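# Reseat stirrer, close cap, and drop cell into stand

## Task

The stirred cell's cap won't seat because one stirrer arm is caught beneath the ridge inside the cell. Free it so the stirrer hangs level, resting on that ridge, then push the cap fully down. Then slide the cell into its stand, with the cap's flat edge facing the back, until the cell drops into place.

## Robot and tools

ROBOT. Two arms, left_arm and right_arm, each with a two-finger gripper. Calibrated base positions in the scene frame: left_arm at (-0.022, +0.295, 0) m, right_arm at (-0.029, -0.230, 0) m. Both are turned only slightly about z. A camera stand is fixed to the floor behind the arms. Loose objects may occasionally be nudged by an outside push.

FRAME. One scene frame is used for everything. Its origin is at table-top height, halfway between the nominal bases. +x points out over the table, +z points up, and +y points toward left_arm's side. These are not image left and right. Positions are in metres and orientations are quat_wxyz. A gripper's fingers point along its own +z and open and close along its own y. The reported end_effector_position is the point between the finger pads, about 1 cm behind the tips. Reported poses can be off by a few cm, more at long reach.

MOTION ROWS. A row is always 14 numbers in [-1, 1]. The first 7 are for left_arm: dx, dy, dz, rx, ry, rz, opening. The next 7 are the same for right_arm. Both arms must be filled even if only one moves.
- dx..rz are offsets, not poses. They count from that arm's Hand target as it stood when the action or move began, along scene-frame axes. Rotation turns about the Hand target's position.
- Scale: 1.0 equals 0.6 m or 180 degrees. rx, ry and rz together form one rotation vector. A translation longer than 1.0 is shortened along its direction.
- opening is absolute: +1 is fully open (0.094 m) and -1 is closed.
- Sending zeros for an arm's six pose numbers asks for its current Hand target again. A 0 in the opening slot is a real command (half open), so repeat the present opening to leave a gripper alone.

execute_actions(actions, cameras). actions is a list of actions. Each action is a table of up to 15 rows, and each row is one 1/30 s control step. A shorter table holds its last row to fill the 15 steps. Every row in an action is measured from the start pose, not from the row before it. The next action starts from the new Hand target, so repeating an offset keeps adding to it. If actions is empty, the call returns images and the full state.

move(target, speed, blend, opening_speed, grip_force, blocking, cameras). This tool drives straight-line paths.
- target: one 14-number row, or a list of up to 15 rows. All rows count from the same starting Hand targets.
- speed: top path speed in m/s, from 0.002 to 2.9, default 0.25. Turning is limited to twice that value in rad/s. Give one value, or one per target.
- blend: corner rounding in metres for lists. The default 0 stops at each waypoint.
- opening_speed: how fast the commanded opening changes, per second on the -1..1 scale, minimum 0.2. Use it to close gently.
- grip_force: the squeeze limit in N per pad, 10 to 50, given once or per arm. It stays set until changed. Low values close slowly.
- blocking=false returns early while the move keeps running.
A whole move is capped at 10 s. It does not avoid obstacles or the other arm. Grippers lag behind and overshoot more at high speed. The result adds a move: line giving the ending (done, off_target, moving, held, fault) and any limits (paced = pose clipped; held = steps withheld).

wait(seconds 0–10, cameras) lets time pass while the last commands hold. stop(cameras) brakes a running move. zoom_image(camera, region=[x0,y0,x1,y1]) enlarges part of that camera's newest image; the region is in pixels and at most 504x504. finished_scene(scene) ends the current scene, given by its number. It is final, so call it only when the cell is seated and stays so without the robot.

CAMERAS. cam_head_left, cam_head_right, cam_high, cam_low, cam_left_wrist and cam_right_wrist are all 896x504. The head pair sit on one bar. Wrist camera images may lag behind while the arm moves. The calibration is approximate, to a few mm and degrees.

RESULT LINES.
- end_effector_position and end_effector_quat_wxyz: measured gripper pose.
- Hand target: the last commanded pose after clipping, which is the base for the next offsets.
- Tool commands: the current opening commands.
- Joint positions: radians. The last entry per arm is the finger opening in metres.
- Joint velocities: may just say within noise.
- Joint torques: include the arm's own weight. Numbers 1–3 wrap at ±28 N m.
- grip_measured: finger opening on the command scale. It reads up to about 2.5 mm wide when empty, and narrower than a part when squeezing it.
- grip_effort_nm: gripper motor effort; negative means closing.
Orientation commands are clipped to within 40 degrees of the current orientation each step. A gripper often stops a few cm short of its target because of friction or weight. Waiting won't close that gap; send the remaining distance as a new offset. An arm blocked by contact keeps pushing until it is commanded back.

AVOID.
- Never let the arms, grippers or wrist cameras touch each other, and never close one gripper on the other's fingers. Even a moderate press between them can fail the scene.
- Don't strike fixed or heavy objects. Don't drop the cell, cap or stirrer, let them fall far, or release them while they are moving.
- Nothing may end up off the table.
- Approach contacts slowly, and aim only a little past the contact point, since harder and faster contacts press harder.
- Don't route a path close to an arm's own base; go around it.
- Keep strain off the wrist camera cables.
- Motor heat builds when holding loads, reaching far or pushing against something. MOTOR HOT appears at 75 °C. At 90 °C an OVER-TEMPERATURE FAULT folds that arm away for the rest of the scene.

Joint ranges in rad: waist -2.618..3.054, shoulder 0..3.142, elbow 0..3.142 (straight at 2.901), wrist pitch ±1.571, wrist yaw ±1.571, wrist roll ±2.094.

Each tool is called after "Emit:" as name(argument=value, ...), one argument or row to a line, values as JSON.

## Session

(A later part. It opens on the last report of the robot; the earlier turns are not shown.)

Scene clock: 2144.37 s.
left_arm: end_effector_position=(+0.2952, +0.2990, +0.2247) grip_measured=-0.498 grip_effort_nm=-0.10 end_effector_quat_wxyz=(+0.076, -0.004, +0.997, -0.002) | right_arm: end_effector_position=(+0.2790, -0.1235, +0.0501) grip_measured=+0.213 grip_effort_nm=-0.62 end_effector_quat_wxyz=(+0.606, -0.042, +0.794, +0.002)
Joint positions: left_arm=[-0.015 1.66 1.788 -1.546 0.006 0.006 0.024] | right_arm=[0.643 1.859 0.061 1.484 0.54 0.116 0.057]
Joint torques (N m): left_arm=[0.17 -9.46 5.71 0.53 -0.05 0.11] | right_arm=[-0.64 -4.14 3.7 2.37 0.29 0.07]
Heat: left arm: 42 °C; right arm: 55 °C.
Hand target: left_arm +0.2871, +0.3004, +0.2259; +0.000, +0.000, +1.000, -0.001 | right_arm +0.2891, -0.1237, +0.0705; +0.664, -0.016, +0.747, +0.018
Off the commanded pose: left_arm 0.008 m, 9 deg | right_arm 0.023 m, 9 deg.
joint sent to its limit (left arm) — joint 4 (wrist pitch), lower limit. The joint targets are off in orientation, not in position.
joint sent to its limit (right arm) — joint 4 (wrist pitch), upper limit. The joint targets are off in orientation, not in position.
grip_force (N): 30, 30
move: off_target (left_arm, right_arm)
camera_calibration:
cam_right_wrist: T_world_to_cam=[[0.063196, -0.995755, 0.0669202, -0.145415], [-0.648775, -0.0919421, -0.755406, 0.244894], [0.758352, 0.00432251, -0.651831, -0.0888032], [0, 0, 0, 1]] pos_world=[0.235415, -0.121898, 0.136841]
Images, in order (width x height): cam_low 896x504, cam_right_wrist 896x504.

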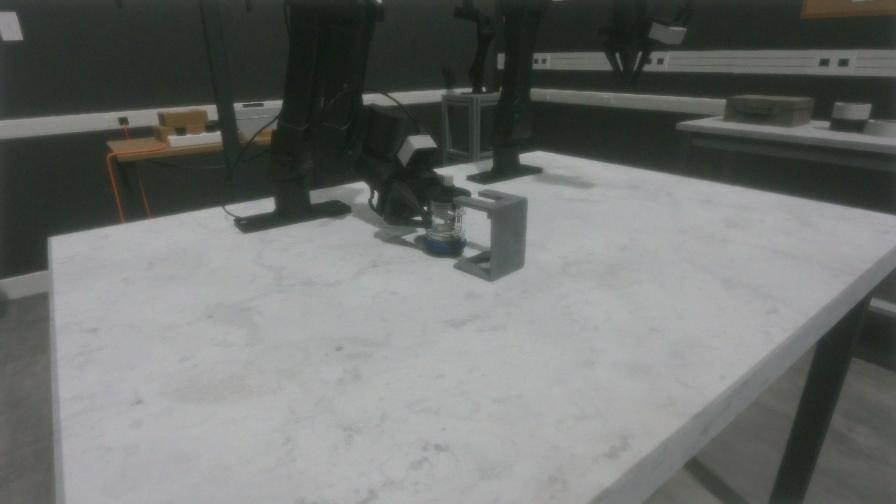

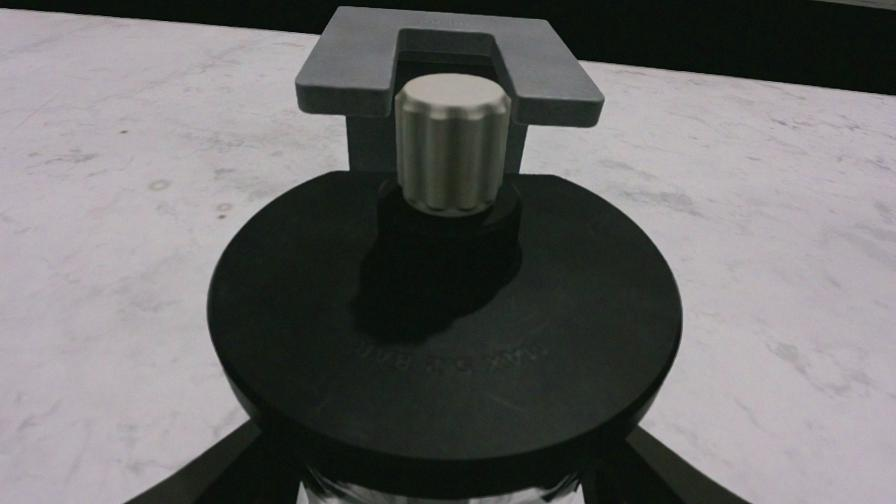

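Emit:
move(
  target=[0,0,0,0,0,0,-0.5, 0.012,-0.004,0.004,0,0,0,0.0],
  speed=0.03,
  cameras=["cam_right_wrist","cam_low"],
)

Emit:
zoom_image(
  camera="cam_low",
  region=[410, 170, 530, 290],
)

Scene clock: 2156.37 s.
left_arm: end_effector_position=(+0.2952, +0.2990, +0.2247) grip_measured=-0.498 grip_effort_nm=-0.10 end_effector_quat_wxyz=(+0.076, -0.004, +0.997, -0.002) | right_arm: end_effector_position=(+0.2866, -0.1295, +0.0534) grip_measured=+0.213 grip_effort_nm=-0.62 end_effector_quat_wxyz=(+0.611, -0.029, +0.791, -0.002)
Joint positions: left_arm=[-0.015 1.66 1.788 -1.546 0.006 0.006 0.024] | right_arm=[0.609 1.859 0.077 1.484 0.529 0.114 0.057]
Joint torques (N m): left_arm=[0.2 -9.52 5.7 0.54 -0.05 0.12] | right_arm=[-0.58 -4 3.67 2.37 0.07 -0.01]
Heat: left arm: 42 °C; right arm: 55 °C.
Hand target: left_arm +0.2871, +0.3004, +0.2259; +0.000, +0.000, +1.000, -0.001 | right_arm +0.2964, -0.1262, +0.0730; +0.664, -0.016, +0.747, +0.018
Off the commanded pose: left_arm 0.008 m, 9 deg | right_arm 0.022 m, 8 deg.
joint sent to its limit (left arm) — joint 4 (wrist pitch), lower limit. The joint targets are off in orientation, not in position.
joint sent to its limit (right arm) — joint 4 (wrist pitch), upper limit. The joint targets are off in orientation, not in position.
grip_force (N): 30, 30
move: off_target (left_arm, right_arm)
camera_calibration:
cam_right_wrist: T_world_to_cam=[[0.0384487, -0.997615, 0.0573224, -0.144708], [-0.642044, -0.0686203, -0.763591, 0.253248], [0.765703, -0.00744442, -0.643151, -0.096595], [0, 0, 0, 1]] pos_world=[0.242123, -0.127704, 0.139547]
Images, in order (width x height): cam_low 896x504, cam_right_wrist 896x504.

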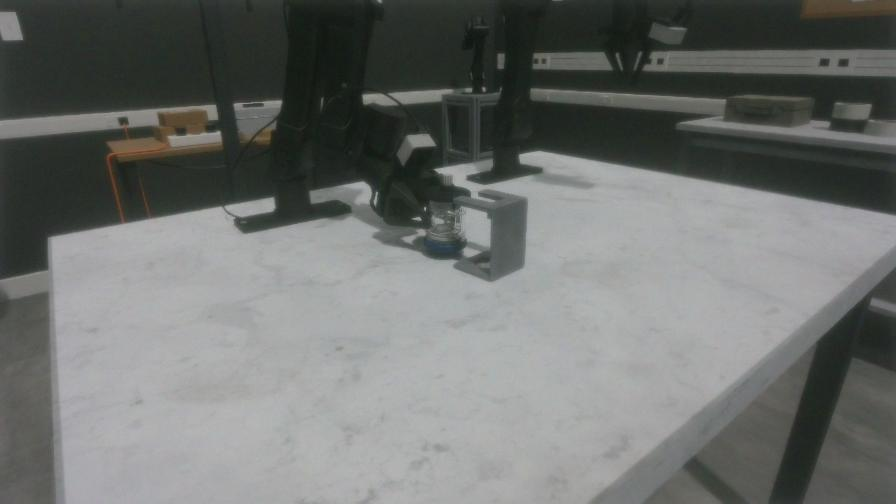

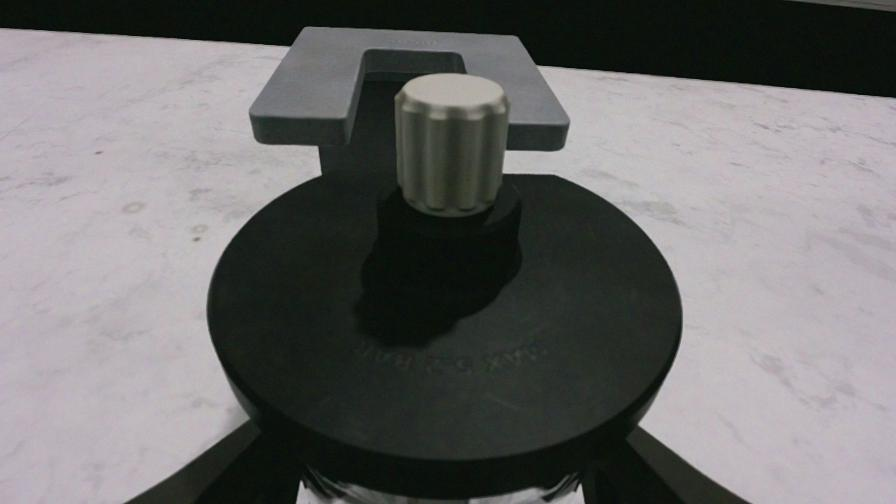

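Scaled by 4.200 from the camera's 896x504 image, which has a finer 1280x720 frame.

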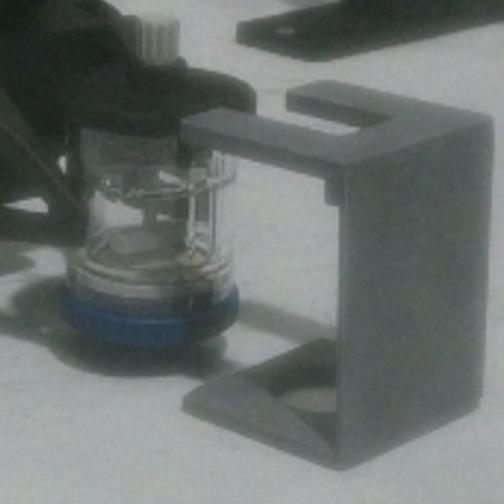

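Emit:
move(
  target=[0,0,0,0,0,0,-0.5, 0.002,0.009,-0.001,0,0,0.016,0.0],
  speed=0.03,
  cameras=["cam_right_wrist"],
)

Scene clock: 2169.57 s.
left_arm: end_effector_position=(+0.2952, +0.2990, +0.2247) grip_measured=-0.498 grip_effort_nm=-0.10 end_effector_quat_wxyz=(+0.076, -0.004, +0.997, -0.002) | right_arm: end_effector_position=(+0.2877, -0.1239, +0.0516) grip_measured=+0.213 grip_effort_nm=-0.62 end_effector_quat_wxyz=(+0.607, -0.047, +0.793, +0.015)
Joint positions: left_arm=[-0.015 1.66 1.788 -1.546 0.006 0.006 0.024] | right_arm=[0.586 1.859 0.077 1.484 0.458 0.1 0.057]
Joint torques (N m): left_arm=[0.23 -9.48 5.65 0.54 -0.05 0.1] | right_arm=[-0.61 -4.34 3.56 2.43 0.09 -0.03]
Heat: left arm: 42 °C; right arm: 55 °C.
Hand target: left_arm +0.2871, +0.3004, +0.2259; +0.000, +0.000, +1.000, -0.001 | right_arm +0.2976, -0.1208, +0.0724; +0.663, -0.035, +0.747, +0.034
Off the commanded pose: left_arm 0.008 m, 9 deg | right_arm 0.023 m, 9 deg.
joint sent to its limit (left arm) — joint 4 (wrist pitch), lower limit. The joint targets are off in orientation, not in position.
joint sent to its limit (right arm) — joint 4 (wrist pitch), upper limit. The joint targets are off in orientation, not in position.
grip_force (N): 30, 30
move: off_target (left_arm, right_arm)
camera_calibration:
cam_right_wrist: T_world_to_cam=[[0.0881955, -0.99471, 0.0526559, -0.152755], [-0.645864, -0.0973493, -0.75722, 0.25021], [0.758341, 0.0327749, -0.651034, -0.0910214], [0, 0, 0, 1]] pos_world=[0.244099, -0.124606, 0.13825]
Images, in order (width x height): cam_right_wrist 896x504.

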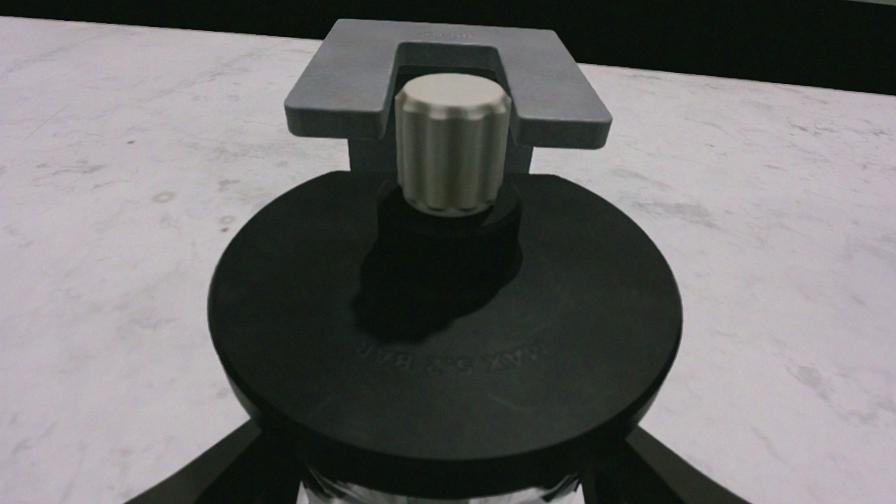

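Emit:
move(
  target=[0,0,0,0,0,0,-0.5, 0.025,0.0023,0.0005,0,0,0.0,0.0],
  speed=0.03,
  cameras=["cam_right_wrist","cam_low"],
)

Emit:
zoom_image(
  camera="cam_low",
  region=[410, 170, 530, 290],
)

Scene clock: 2179.53 s.
left_arm: end_effector_position=(+0.2952, +0.2990, +0.2247) grip_measured=-0.498 grip_effort_nm=-0.10 end_effector_quat_wxyz=(+0.076, -0.004, +0.997, -0.002) | right_arm: end_effector_position=(+0.3020, -0.1226, +0.0511) grip_measured=+0.213 grip_effort_nm=-0.62 end_effector_quat_wxyz=(+0.610, -0.047, +0.791, +0.017)
Joint positions: left_arm=[-0.015 1.66 1.788 -1.546 0.006 0.006 0.024] | right_arm=[0.549 1.894 0.125 1.484 0.421 0.087 0.057]
Joint torques (N m): left_arm=[0.23 -9.51 5.65 0.54 -0.06 0.12] | right_arm=[-0.68 -4.79 4 2.42 -0.02 -0.02]
Heat: left arm: 42 °C; right arm: 56 °C.
Hand target: left_arm +0.2871, +0.3004, +0.2259; +0.000, +0.000, +1.000, -0.001 | right_arm +0.3125, -0.1193, +0.0726; +0.663, -0.035, +0.747, +0.034
Off the commanded pose: left_arm 0.008 m, 9 deg | right_arm 0.024 m, 8 deg.
joint sent to its limit (left arm) — joint 4 (wrist pitch), lower limit. The joint targets are off in orientation, not in position.
joint sent to its limit (right arm) — joint 4 (wrist pitch), upper limit. The joint targets are off in orientation, not in position.
grip_force (N): 30, 30
move: off_target (left_arm, right_arm)
camera_calibration:
cam_right_wrist: T_world_to_cam=[[0.0895818, -0.994743, 0.0496169, -0.152962], [-0.640396, -0.095682, -0.762061, 0.257937], [0.762803, 0.0364923, -0.645601, -0.103317], [0, 0, 0, 1]] pos_world=[0.257695, -0.123708, 0.137452]
Images, in order (width x height): cam_low 896x504, cam_right_wrist 896x504.

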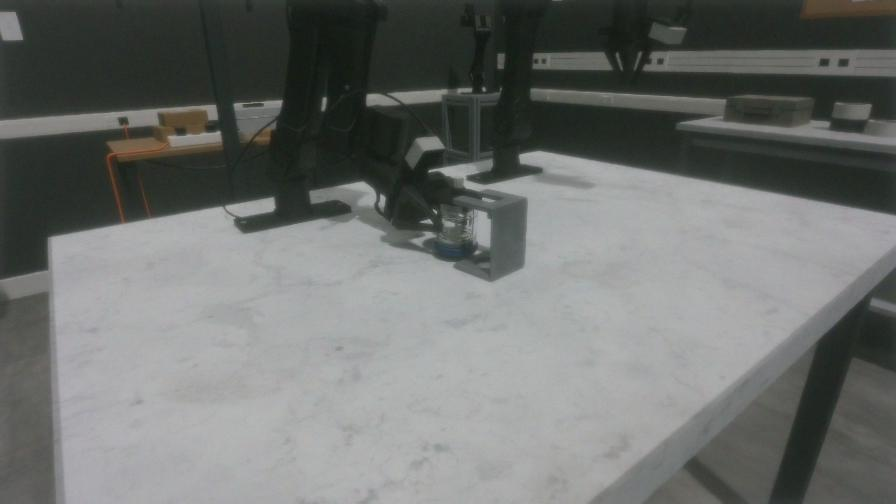

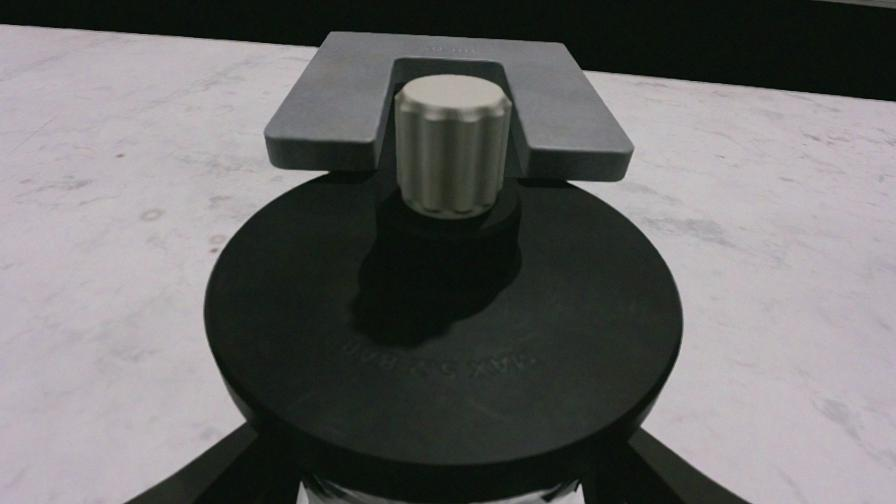

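Scaled by 4.200 from the camera's 896x504 image, which has a finer 1280x720 frame.

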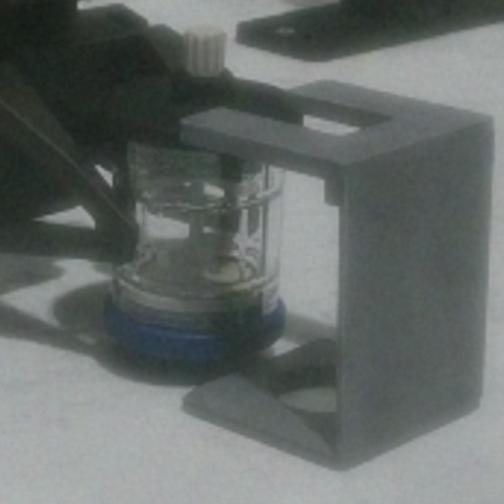

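Emit:
move(
  target=[0,0,0,0,0,0,-0.5, 0.02,0.0018,0.002,0,0,0.0,0.0],
  speed=0.03,
  cameras=["cam_right_wrist","cam_low"],
)

Emit:
zoom_image(
  camera="cam_low",
  region=[410, 170, 530, 290],
)

Scene clock: 2190.27 s.
left_arm: end_effector_position=(+0.2952, +0.2990, +0.2247) grip_measured=-0.498 grip_effort_nm=-0.10 end_effector_quat_wxyz=(+0.076, -0.004, +0.997, -0.002) | right_arm: end_effector_position=(+0.3136, -0.1211, +0.0514) grip_measured=+0.213 grip_effort_nm=-0.62 end_effector_quat_wxyz=(+0.613, -0.047, +0.788, +0.019)
Joint positions: left_arm=[-0.015 1.66 1.788 -1.546 0.006 0.006 0.024] | right_arm=[0.524 1.92 0.165 1.484 0.394 0.077 0.057]
Joint torques (N m): left_arm=[0.16 -9.5 5.67 0.54 -0.06 0.11] | right_arm=[-0.66 -5.05 4.14 2.41 0.02 -0.06]
Heat: left arm: 42 °C; right arm: 56 °C.
Hand target: left_arm +0.2871, +0.3004, +0.2259; +0.000, +0.000, +1.000, -0.001 | right_arm +0.3245, -0.1183, +0.0738; +0.663, -0.035, +0.747, +0.034
Off the commanded pose: left_arm 0.008 m, 9 deg | right_arm 0.025 m, 8 deg.
joint sent to its limit (left arm) — joint 4 (wrist pitch), lower limit. The joint targets are off in orientation, not in position.
joint sent to its limit (right arm) — joint 4 (wrist pitch), upper limit. The joint targets are off in orientation, not in position.
grip_force (N): 30, 30
move: off_target (left_arm, right_arm)
camera_calibration:
cam_right_wrist: T_world_to_cam=[[0.0921579, -0.994613, 0.0474466, -0.153218], [-0.633582, -0.0953316, -0.76778, 0.263941], [0.768167, 0.0406956, -0.638955, -0.113568], [0, 0, 0, 1]] pos_world=[0.268588, -0.122609, 0.137354]
Images, in order (width x height): cam_low 896x504, cam_right_wrist 896x504.

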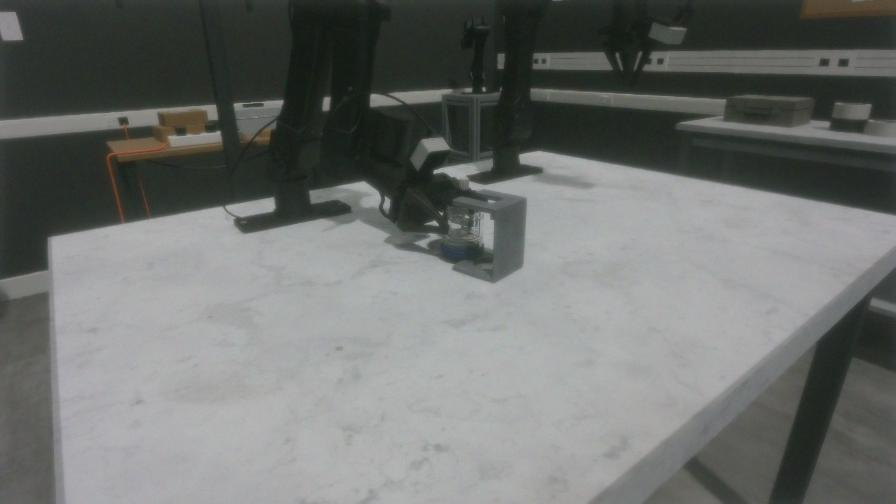

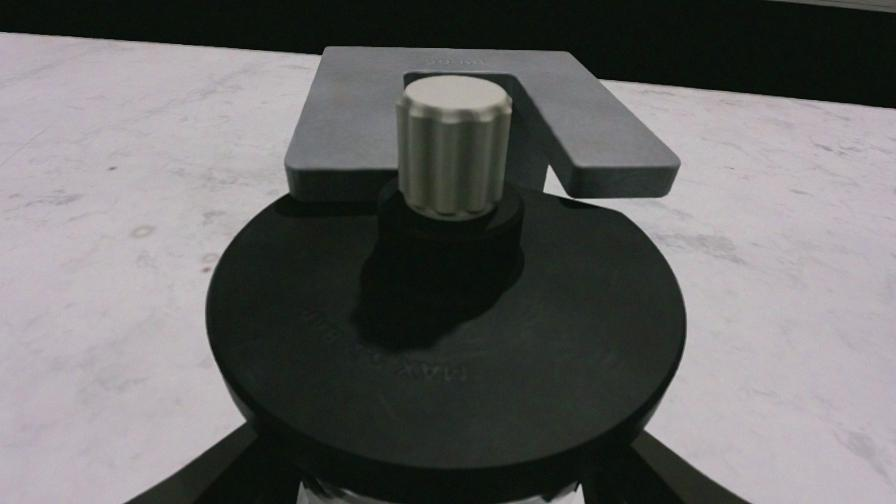

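Scaled by 4.200 from the camera's 896x504 image, which has a finer 1280x720 frame.

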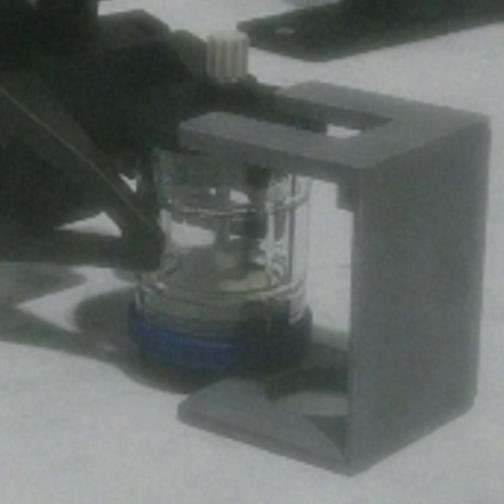

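Emit:
move(
  target=[0,0,0,0,0,0,-0.5, -0.035,-0.003,0.0,0,0,0.0,0.0],
  speed=0.04,
  cameras=["cam_right_wrist","cam_low"],
)

Emit:
zoom_image(
  camera="cam_low",
  region=[410, 170, 530, 290],
)

Scene clock: 2199.13 s.
left_arm: end_effector_position=(+0.2952, +0.2990, +0.2247) grip_measured=-0.498 grip_effort_nm=-0.10 end_effector_quat_wxyz=(+0.076, -0.004, +0.997, -0.002) | right_arm: end_effector_position=(+0.2989, -0.1218, +0.0473) grip_measured=+0.213 grip_effort_nm=-0.62 end_effector_quat_wxyz=(+0.605, -0.054, +0.794, +0.016)
Joint positions: left_arm=[-0.015 1.66 1.788 -1.546 0.006 0.006 0.024] | right_arm=[0.553 1.902 0.117 1.488 0.416 0.082 0.057]
Joint torques (N m): left_arm=[0.18 -9.47 5.68 0.55 -0.05 0.11] | right_arm=[0.55 -7.04 1.99 2.38 0.27 0.07]
Heat: left arm: 41 °C; right arm: 56 °C.
Hand target: left_arm +0.2871, +0.3004, +0.2259; +0.000, +0.000, +1.000, -0.001 | right_arm +0.3035, -0.1201, +0.0738; +0.663, -0.035, +0.747, +0.034
Off the commanded pose: left_arm 0.008 m, 9 deg | right_arm 0.027 m, 9 deg.
joint sent to its limit (left arm) — joint 4 (wrist pitch), lower limit. The joint targets are off in orientation, not in position.
joint sent to its limit (right arm) — joint 4 (wrist pitch), upper limit. The joint targets are off in orientation, not in position.
grip_force (N): 30, 30
move: off_target (left_arm, right_arm)
camera_calibration:
cam_right_wrist: T_world_to_cam=[[0.100261, -0.993255, 0.0582428, -0.155125], [-0.647811, -0.109597, -0.753876, 0.253346], [0.755174, 0.0378536, -0.65443, -0.100668], [0, 0, 0, 1]] pos_world=[0.255695, -0.122503, 0.134146]
Images, in order (width x height): cam_low 896x504, cam_right_wrist 896x504.

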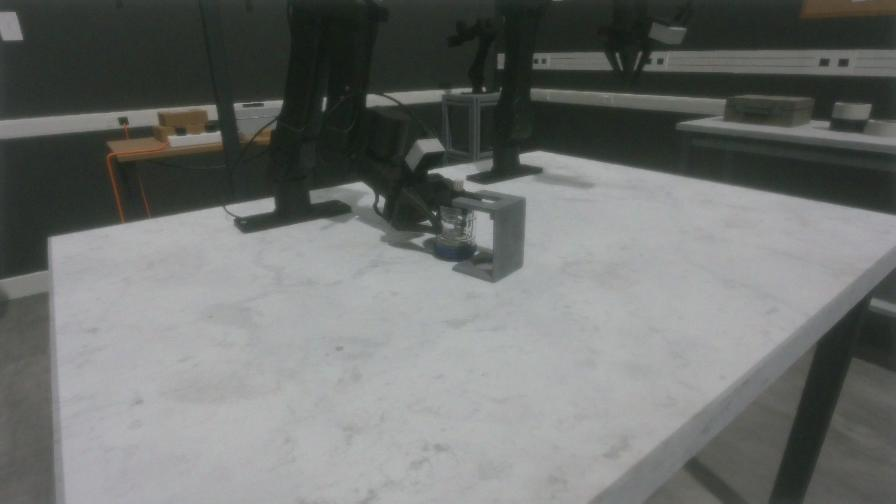

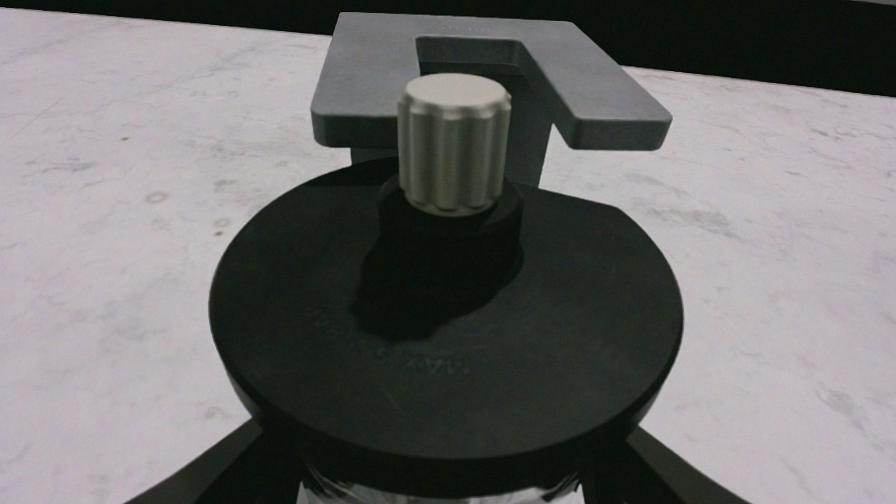

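Scaled by 4.200 from the camera's 896x504 image, which has a finer 1280x720 frame.

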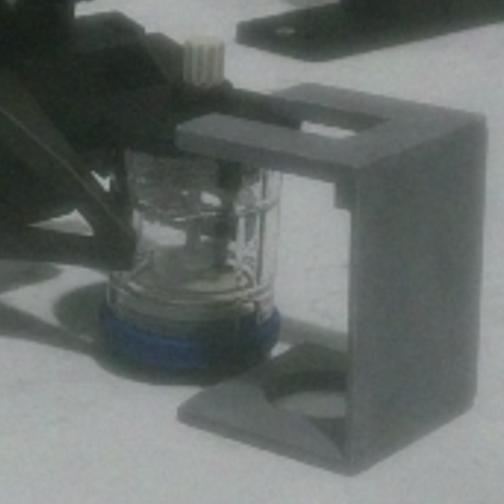

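Emit:
move(
  target=[
    [0,0,0,0,0,0,-0.5, -0.055,-0.008,0.0,0,0,0.0,0.0],
    [0,0,0,0,0,0,-0.5, -0.045,0.05,0.02,0,0,0.04,0.0],
    [0,0,0,0,0,0,-0.5, -0.006,0.217,0.02,0,0,0.083,0.0],
  ],
  speed=0.1,
  blend=[0.003,0.02,0],
  cameras=["cam_right_wrist","cam_high"],
)

Scene clock: 2242.53 s.
left_arm: end_effector_position=(+0.2952, +0.2990, +0.2247) grip_measured=-0.498 grip_effort_nm=-0.10 end_effector_quat_wxyz=(+0.076, -0.004, +0.997, -0.002) | right_arm: end_effector_position=(+0.2938, +0.0046, +0.0666) grip_measured=+0.213 grip_effort_nm=-0.62 end_effector_quat_wxyz=(+0.627, -0.148, +0.757, +0.109)
Joint positions: left_arm=[-0.015 1.66 1.788 -1.546 0.006 0.006 0.024] | right_arm=[0.848 1.952 0.321 1.42 0.448 0.072 0.057]
Joint torques (N m): left_arm=[0.18 -9.48 5.67 0.53 -0.06 0.09] | right_arm=[0.53 -5.94 4.67 2.21 0.21 -0.05]
Heat: left arm: 41 °C; right arm: 58 °C.
Hand target: left_arm +0.2871, +0.3004, +0.2259; +0.000, +0.000, +1.000, -0.001 | right_arm +0.3000, +0.0100, +0.0859; +0.653, -0.132, +0.736, +0.120
Off the commanded pose: left_arm 0.008 m, 9 deg | right_arm 0.021 m, 4 deg.
joint sent to its limit (left arm) — joint 4 (wrist pitch), lower limit. The joint targets are off in orientation, not in position.
grip_force (N): 30, 30
move: off_target (left_arm, right_arm)
camera_calibration:
cam_right_wrist: T_world_to_cam=[[0.354851, -0.934096, 0.0393058, -0.104053], [-0.542675, -0.240025, -0.804917, 0.251565], [0.761304, 0.264295, -0.592084, -0.0959644], [0, 0, 0, 1]] pos_world=[0.2465, -0.0114507, 0.14976]
Images, in order (width x height): cam_high 896x504, cam_right_wrist 896x504.

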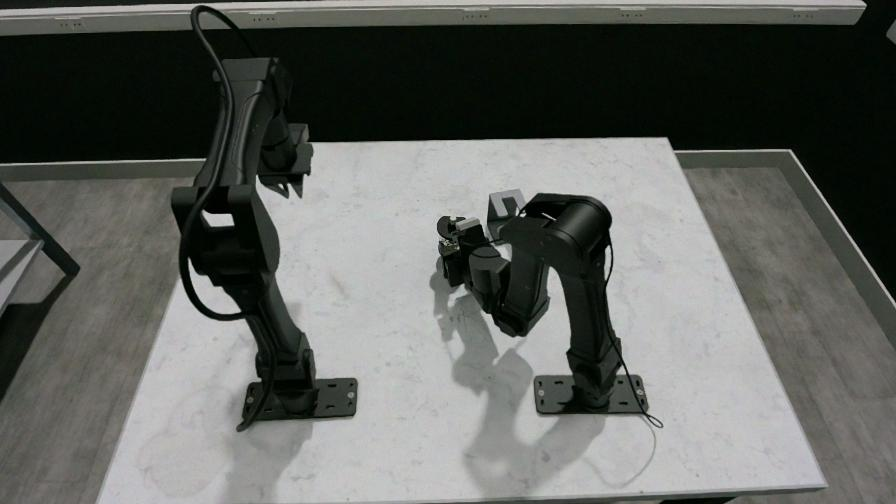

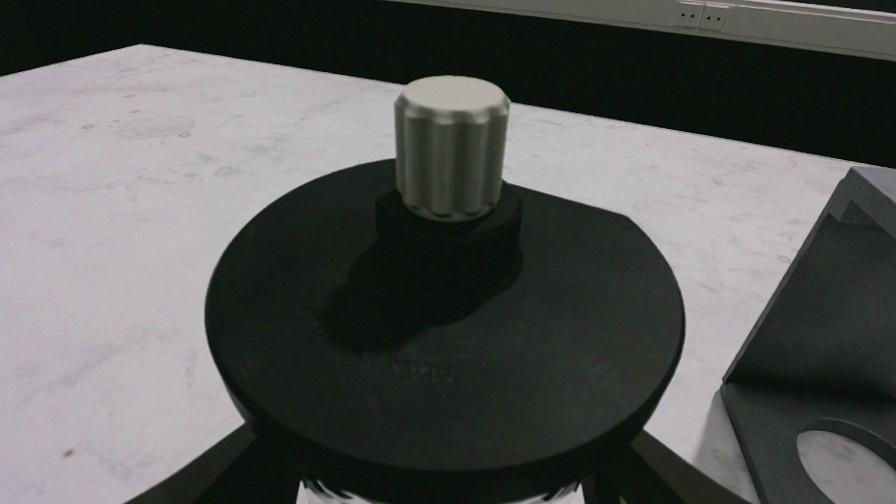

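Emit:
move(
  target=[
    [0,0,0,0,0,0,-0.5, 0,0,-0.035,0,0,0,0.0],
    [0,0,0,0,0,0,-0.5, 0,0,-0.044,0,0,0,0.0],
  ],
  speed=[0.08,0.02],
  cameras=["cam_right_wrist","cam_low"],
)

Emit:
zoom_image(
  camera="cam_low",
  region=[460, 150, 580, 270],
)

Scene clock: 2250.97 s.
left_arm: end_effector_position=(+0.2952, +0.2990, +0.2247) grip_measured=-0.498 grip_effort_nm=-0.10 end_effector_quat_wxyz=(+0.076, -0.004, +0.997, -0.002) | right_arm: end_effector_position=(+0.2944, +0.0040, +0.0413) grip_measured=+0.213 grip_effort_nm=-0.62 end_effector_quat_wxyz=(+0.616, -0.152, +0.766, +0.100)
Joint positions: left_arm=[-0.015 1.66 1.788 -1.546 0.006 0.006 0.024] | right_arm=[0.848 2.074 0.336 1.49 0.453 0.076 0.057]
Joint torques (N m): left_arm=[0.16 -9.46 5.68 0.53 -0.05 0.11] | right_arm=[0.47 -5.7 3.93 2.36 0.23 -0.02]
Heat: left arm: 41 °C; right arm: 58 °C.
Hand target: left_arm +0.2871, +0.3004, +0.2259; +0.000, +0.000, +1.000, -0.001 | right_arm +0.2999, +0.0100, +0.0593; +0.653, -0.132, +0.736, +0.120
Off the commanded pose: left_arm 0.008 m, 9 deg | right_arm 0.020 m, 6 deg.
joint sent to its limit (left arm) — joint 4 (wrist pitch), lower limit. The joint targets are off in orientation, not in position.
joint sent to its limit (right arm) — joint 4 (wrist pitch), upper limit. The joint targets still meet the commanded pose.
grip_force (N): 30, 30
move: off_target (left_arm, right_arm)
camera_calibration:
cam_right_wrist: T_world_to_cam=[[0.350686, -0.935023, 0.0524562, -0.103078], [-0.564417, -0.255721, -0.784882, 0.237052], [0.747297, 0.24564, -0.617421, -0.105946], [0, 0, 0, 1]] pos_world=[0.249117, -0.00973643, 0.126052]
Images, in order (width x height): cam_low 896x504, cam_right_wrist 896x504.

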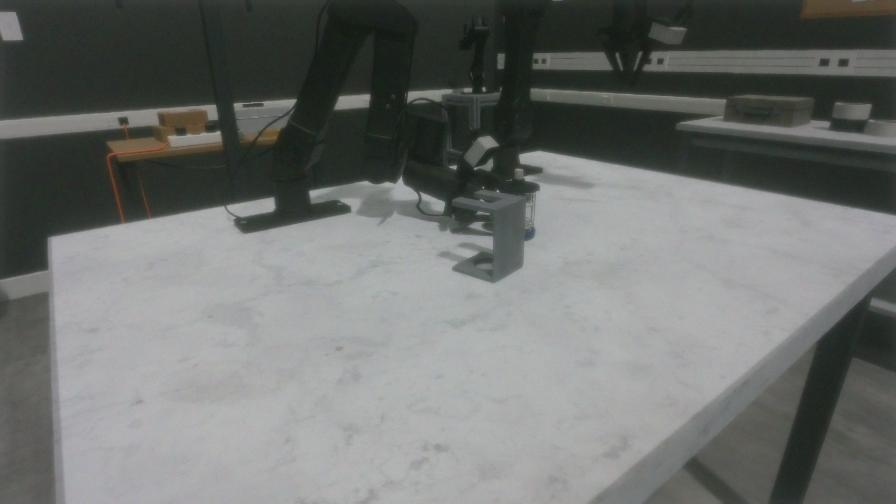

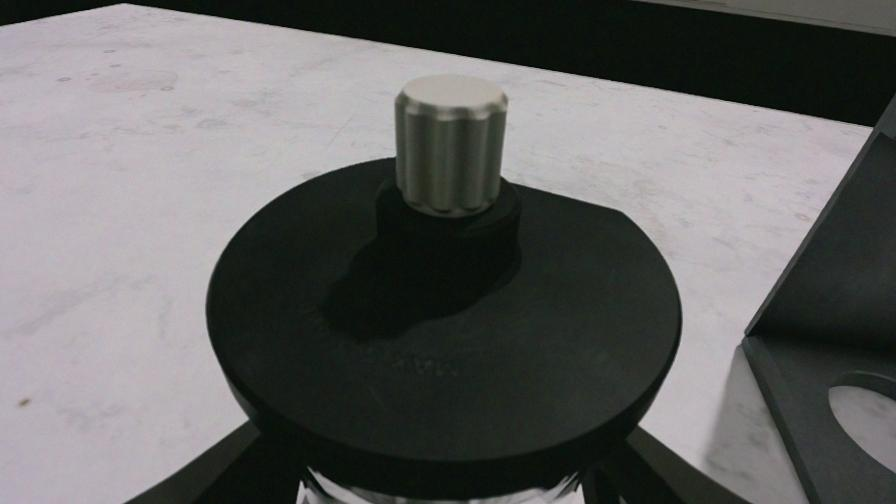

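Scaled by 4.200 from the camera's 896x504 image, which has a finer 1280x720 frame.

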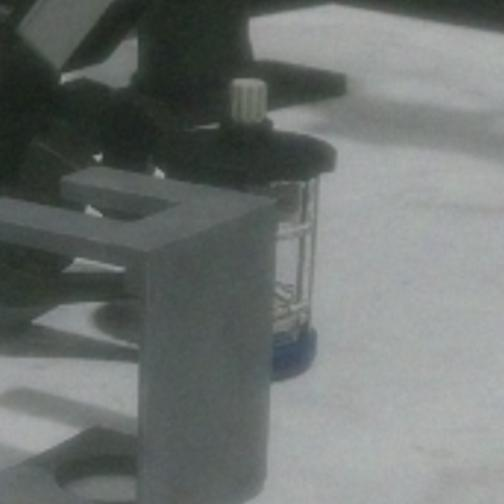

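Emit:
move(
  target=[0,0,0,0,0,0,-0.5, 0,0,0,0,0,0,0.9],
  speed=0.02,
  opening_speed=0.3,
  cameras=["cam_right_wrist"],
)

Scene clock: 2258.47 s.
left_arm: end_effector_position=(+0.2952, +0.2990, +0.2247) grip_measured=-0.498 grip_effort_nm=-0.10 end_effector_quat_wxyz=(+0.076, -0.004, +0.997, -0.002) | right_arm: end_effector_position=(+0.2945, +0.0037, +0.0414) grip_measured=+0.897 grip_effort_nm=0.20 end_effector_quat_wxyz=(+0.616, -0.151, +0.766, +0.100)
Joint positions: left_arm=[-0.015 1.66 1.788 -1.546 0.006 0.006 0.024] | right_arm=[0.848 2.074 0.336 1.49 0.455 0.076 0.089]
Joint torques (N m): left_arm=[0.2 -9.51 5.7 0.53 -0.05 0.11] | right_arm=[0.5 -5.85 3.89 2.37 0.18 0.07]
Heat: left arm: 41 °C; right arm: 58 °C.
Hand target: left_arm +0.2871, +0.3004, +0.2259; +0.000, +0.000, +1.000, -0.001 | right_arm +0.2999, +0.0100, +0.0593; +0.653, -0.132, +0.736, +0.120
Off the commanded pose: left_arm 0.008 m, 9 deg | right_arm 0.020 m, 6 deg.
joint sent to its limit (left arm) — joint 4 (wrist pitch), lower limit. The joint targets are off in orientation, not in position.
joint sent to its limit (right arm) — joint 4 (wrist pitch), upper limit. The joint targets still meet the commanded pose.
grip_force (N): 30, 30
move: off_target (left_arm, right_arm)
camera_calibration:
cam_right_wrist: T_world_to_cam=[[0.348829, -0.935712, 0.052543, -0.102855], [-0.564743, -0.254614, -0.785008, 0.237166], [0.74792, 0.24416, -0.617253, -0.106163], [0, 0, 0, 1]] pos_world=[0.249218, -0.00993607, 0.126052]
Images, in order (width x height): cam_right_wrist 896x504.

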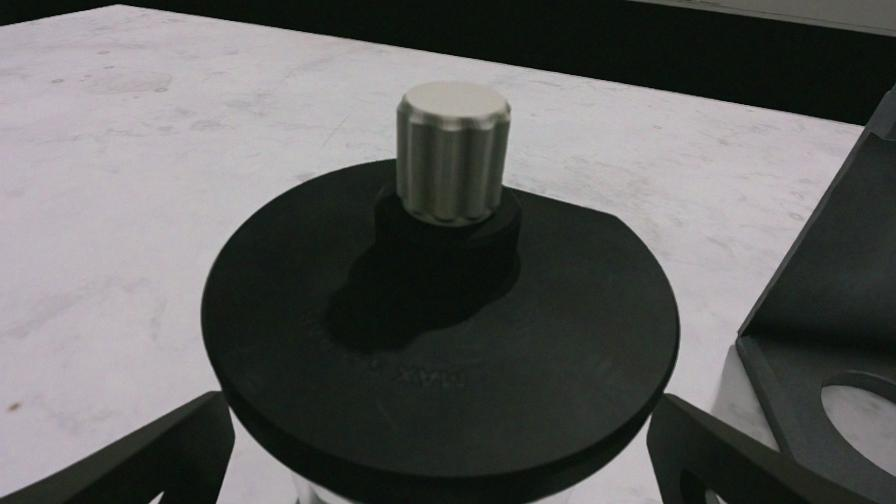

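Emit:
move(
  target=[
    [0,0,0,0,0,0,-0.5, -0.088,-0.032,0.005,0,0,0,0.9],
    [0,0,0,0,0,0,-0.5, -0.09,-0.01,0.005,-0.0136,0.072,-0.119,0.9],
  ],
  speed=0.1,
  cameras=["cam_right_wrist"],
)

Scene clock: 2277.53 s.
left_arm: end_effector_position=(+0.2952, +0.2990, +0.2247) grip_measured=-0.498 grip_effort_nm=-0.10 end_effector_quat_wxyz=(+0.076, -0.004, +0.997, -0.002) | right_arm: end_effector_position=(+0.2430, -0.0020, +0.0455) grip_measured=+0.897 grip_effort_nm=0.20 end_effector_quat_wxyz=(+0.559, -0.010, +0.829, -0.016)
Joint positions: left_arm=[-0.015 1.66 1.788 -1.546 0.006 0.006 0.024] | right_arm=[1.166 1.767 0.507 0.474 1.015 0.663 0.089]
Joint torques (N m): left_arm=[0.2 -9.48 5.65 0.54 -0.06 0.11] | right_arm=[0.61 -7.83 6.24 1.12 0.53 0.07]
Heat: left arm: 41 °C; right arm: 58 °C.
Hand target: left_arm +0.2871, +0.3004, +0.2259; +0.000, +0.000, +1.000, -0.001 | right_arm +0.2459, +0.0041, +0.0624; +0.574, +0.007, +0.819, -0.004
Off the commanded pose: left_arm 0.008 m, 9 deg | right_arm 0.018 m, 3 deg.
joint sent to its limit (left arm) — joint 4 (wrist pitch), lower limit. The joint targets are off in orientation, not in position.
grip_force (N): 30, 30
move: off_target (left_arm, right_arm)
camera_calibration:
cam_right_wrist: T_world_to_cam=[[-0.00377567, -0.998289, 0.0583542, -0.00519009], [-0.736238, -0.0367145, -0.675726, 0.246954], [0.676712, -0.0455139, -0.734839, -0.04156], [0, 0, 0, 1]] pos_world=[0.209922, 0.00199402, 0.136636]
Images, in order (width x height): cam_right_wrist 896x504.

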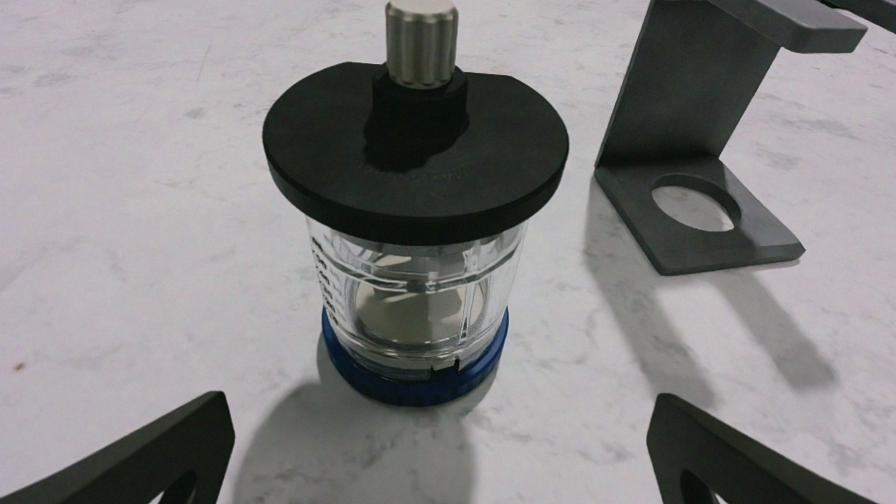

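Emit:
move(
  target=[
    [0,0,0,0,0,0,-0.5, 0.05,0.011,0.0,0.010,0,-0.011,0.9],
    [0,0,0,0,0,0,-0.5, 0.08,0.011,0.0,0.010,0,-0.011,0.9],
  ],
  speed=0.06,
  cameras=["cam_right_wrist"],
)

Scene clock: 2292.70 s.
left_arm: end_effector_position=(+0.2952, +0.2990, +0.2247) grip_measured=-0.498 grip_effort_nm=-0.10 end_effector_quat_wxyz=(+0.076, -0.004, +0.997, -0.002) | right_arm: end_effector_position=(+0.2884, +0.0058, +0.0568) grip_measured=+0.897 grip_effort_nm=0.20 end_effector_quat_wxyz=(+0.568, +0.024, +0.823, -0.007)
Joint positions: left_arm=[-0.015 1.66 1.788 -1.546 0.006 0.006 0.024] | right_arm=[1.042 1.833 0.612 0.563 0.951 0.58 0.089]
Joint torques (N m): left_arm=[0.18 -9.47 5.68 0.53 -0.06 0.11] | right_arm=[-0.34 -5.9 6.42 1.44 0.34 0.04]
Heat: left arm: 41 °C; right arm: 55 °C.
Hand target: left_arm +0.2871, +0.3004, +0.2259; +0.000, +0.000, +1.000, -0.001 | right_arm +0.2939, +0.0107, +0.0624; +0.574, +0.030, +0.818, -0.001
Off the commanded pose: left_arm 0.008 m, 9 deg | right_arm 0.009 m, 1 deg.
joint sent to its limit (left arm) — joint 4 (wrist pitch), lower limit. The joint targets are off in orientation, not in position.
grip_force (N): 30, 30
move: off_target (left_arm)
camera_calibration:
cam_right_wrist: T_world_to_cam=[[-0.0499742, -0.998745, 0.00337063, 0.0186237], [-0.722083, 0.0337989, -0.69098, 0.284617], [0.689999, -0.036965, -0.722866, -0.0682443], [0, 0, 0, 1]] pos_world=[0.253536, 0.00645797, 0.14727]
Images, in order (width x height): cam_right_wrist 896x504.

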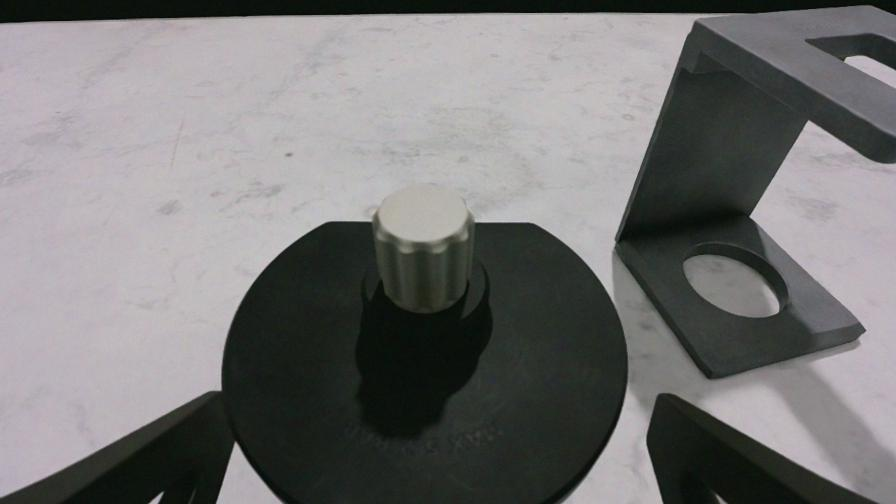

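Emit:
move(
  target=[
    [0,0,0,0,0,0,-0.5, 0,0.010,0.0,0.0,0,0,0.9],
    [0,0,0,0,0,0,-0.5, 0,0.010,-0.021,0.0,0,0,0.9],
  ],
  speed=0.04,
  cameras=["cam_right_wrist"],
)

Scene clock: 2302.00 s.
left_arm: end_effector_position=(+0.2952, +0.2990, +0.2247) grip_measured=-0.498 grip_effort_nm=-0.10 end_effector_quat_wxyz=(+0.076, -0.004, +0.997, -0.002) | right_arm: end_effector_position=(+0.2923, +0.0121, +0.0455) grip_measured=+0.897 grip_effort_nm=0.20 end_effector_quat_wxyz=(+0.567, +0.023, +0.823, -0.007)
Joint positions: left_arm=[-0.015 1.66 1.788 -1.546 0.006 0.006 0.024] | right_arm=[1.042 1.9 0.635 0.605 0.951 0.58 0.089]
Joint torques (N m): left_arm=[0.21 -9.44 5.71 0.55 -0.04 0.1] | right_arm=[0.51 -6.35 5.5 1.45 0.38 0.06]
Heat: left arm: 41 °C; right arm: 54 °C.
Hand target: left_arm +0.2871, +0.3004, +0.2259; +0.000, +0.000, +1.000, -0.001 | right_arm +0.2939, +0.0168, +0.0499; +0.574, +0.030, +0.818, -0.001
Off the commanded pose: left_arm 0.008 m, 9 deg | right_arm 0.007 m, 1 deg.
joint sent to its limit (left arm) — joint 4 (wrist pitch), lower limit. The joint targets are off in orientation, not in position.
grip_force (N): 30, 30
move: off_target (left_arm)
camera_calibration:
cam_right_wrist: T_world_to_cam=[[-0.0496021, -0.998758, 0.00461593, 0.024989], [-0.722754, 0.0327043, -0.690331, 0.279648], [0.689323, -0.0375781, -0.723479, -0.0785992], [0, 0, 0, 1]] pos_world=[0.257537, 0.0128587, 0.13607]
Images, in order (width x height): cam_right_wrist 896x504.

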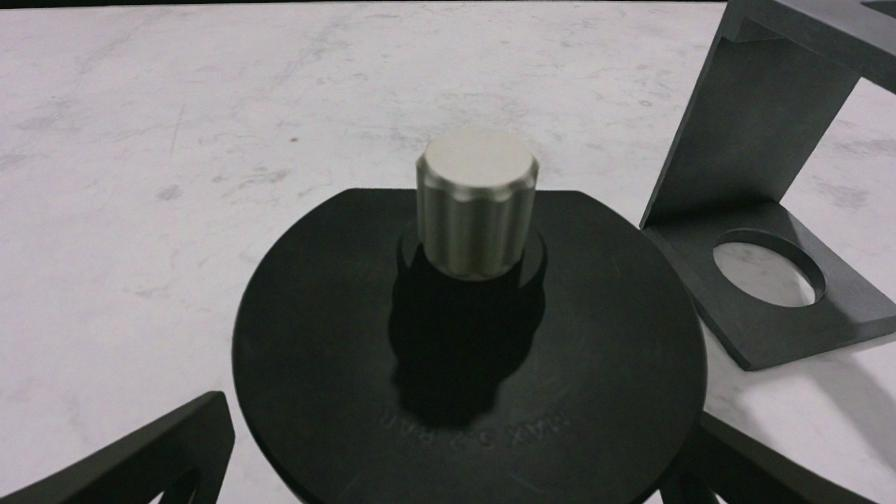

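Emit:
move(
  target=[0,0,0,0,0,0,-0.5, 0,-0.007,0.0,0.0,0,0,0.9],
  speed=0.04,
)

Emit:
move(
  target=[0,0,0,0,0,0,-0.5, 0,0,0,0,0,0,0.0],
  speed=0.05,
  opening_speed=0.3,
  cameras=["cam_right_wrist"],
)

Scene clock: 2309.47 s.
left_arm: end_effector_position=(+0.2952, +0.2990, +0.2247) grip_measured=-0.498 grip_effort_nm=-0.10 end_effector_quat_wxyz=(+0.076, -0.004, +0.997, -0.002) | right_arm: end_effector_position=(+0.2931, +0.0135, +0.0476) grip_measured=+0.897 grip_effort_nm=0.20 end_effector_quat_wxyz=(+0.570, +0.027, +0.821, -0.002)
Joint positions: left_arm=[-0.015 1.66 1.788 -1.546 0.006 0.006 0.024] | right_arm=[1.042 1.9 0.635 0.62 0.951 0.58 0.089]
Joint torques (N m): left_arm=[0.23 -9.47 5.68 0.53 -0.06 0.11] | right_arm=[0.06 -7.01 4.16 1.44 0.31 0.01]
Heat: left arm: 41 °C; right arm: 54 °C.
Hand target: left_arm +0.2871, +0.3004, +0.2259; +0.000, +0.000, +1.000, -0.001 | right_arm +0.2939, +0.0126, +0.0499; +0.574, +0.030, +0.818, -0.001
Off the commanded pose: left_arm 0.008 m, 9 deg | right_arm 0.003 m, 1 deg.
joint sent to its limit (left arm) — joint 4 (wrist pitch), lower limit. The joint targets are off in orientation, not in position.
grip_force (N): 30, 30
move: off_target (left_arm)

Scene clock: 2312.67 s.
left_arm: end_effector_position=(+0.2952, +0.2990, +0.2247) grip_measured=-0.498 grip_effort_nm=-0.10 end_effector_quat_wxyz=(+0.076, -0.004, +0.997, -0.002) | right_arm: end_effector_position=(+0.2931, +0.0135, +0.0476) grip_measured=+0.212 grip_effort_nm=-0.62 end_effector_quat_wxyz=(+0.570, +0.027, +0.821, -0.002)
Joint positions: left_arm=[-0.015 1.66 1.788 -1.546 0.006 0.006 0.024] | right_arm=[1.042 1.9 0.635 0.62 0.951 0.58 0.057]
Joint torques (N m): left_arm=[0.2 -9.48 5.7 0.53 -0.05 0.11] | right_arm=[-0.08 -6.89 4.01 1.43 0.29 0]
Heat: left arm: 41 °C; right arm: 54 °C.
Hand target: left_arm +0.2871, +0.3004, +0.2259; +0.000, +0.000, +1.000, -0.001 | right_arm +0.2939, +0.0125, +0.0498; +0.574, +0.030, +0.818, -0.002
Off the commanded pose: left_arm 0.008 m, 9 deg | right_arm 0.003 m, 1 deg.
joint sent to its limit (left arm) — joint 4 (wrist pitch), lower limit. The joint targets are off in orientation, not in position.
grip_force (N): 30, 30
move: off_target (left_arm)
camera_calibration:
cam_right_wrist: T_world_to_cam=[[-0.0495624, -0.998732, -0.00877679, 0.0270146], [-0.717197, 0.0417042, -0.695621, 0.280209], [0.695106, -0.0281819, -0.718355, -0.0795966], [0, 0, 0, 1]] pos_world=[0.257632, 0.0130512, 0.137978]
Images, in order (width x height): cam_right_wrist 896x504.

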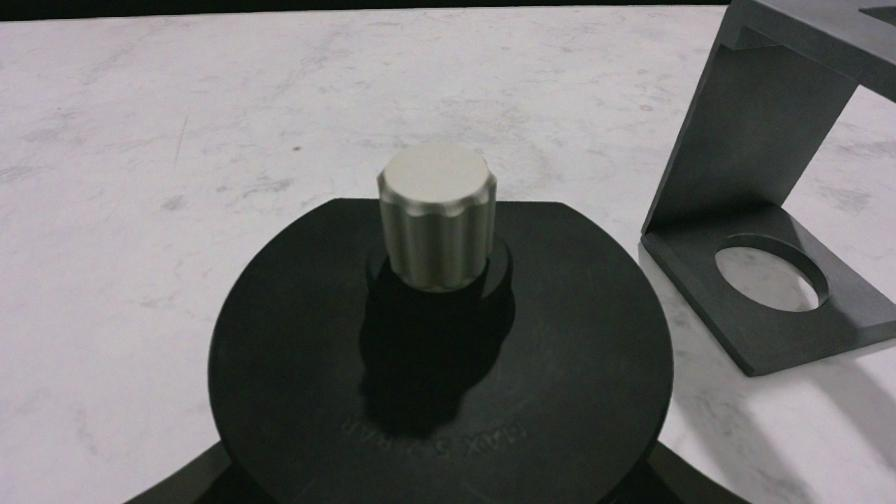

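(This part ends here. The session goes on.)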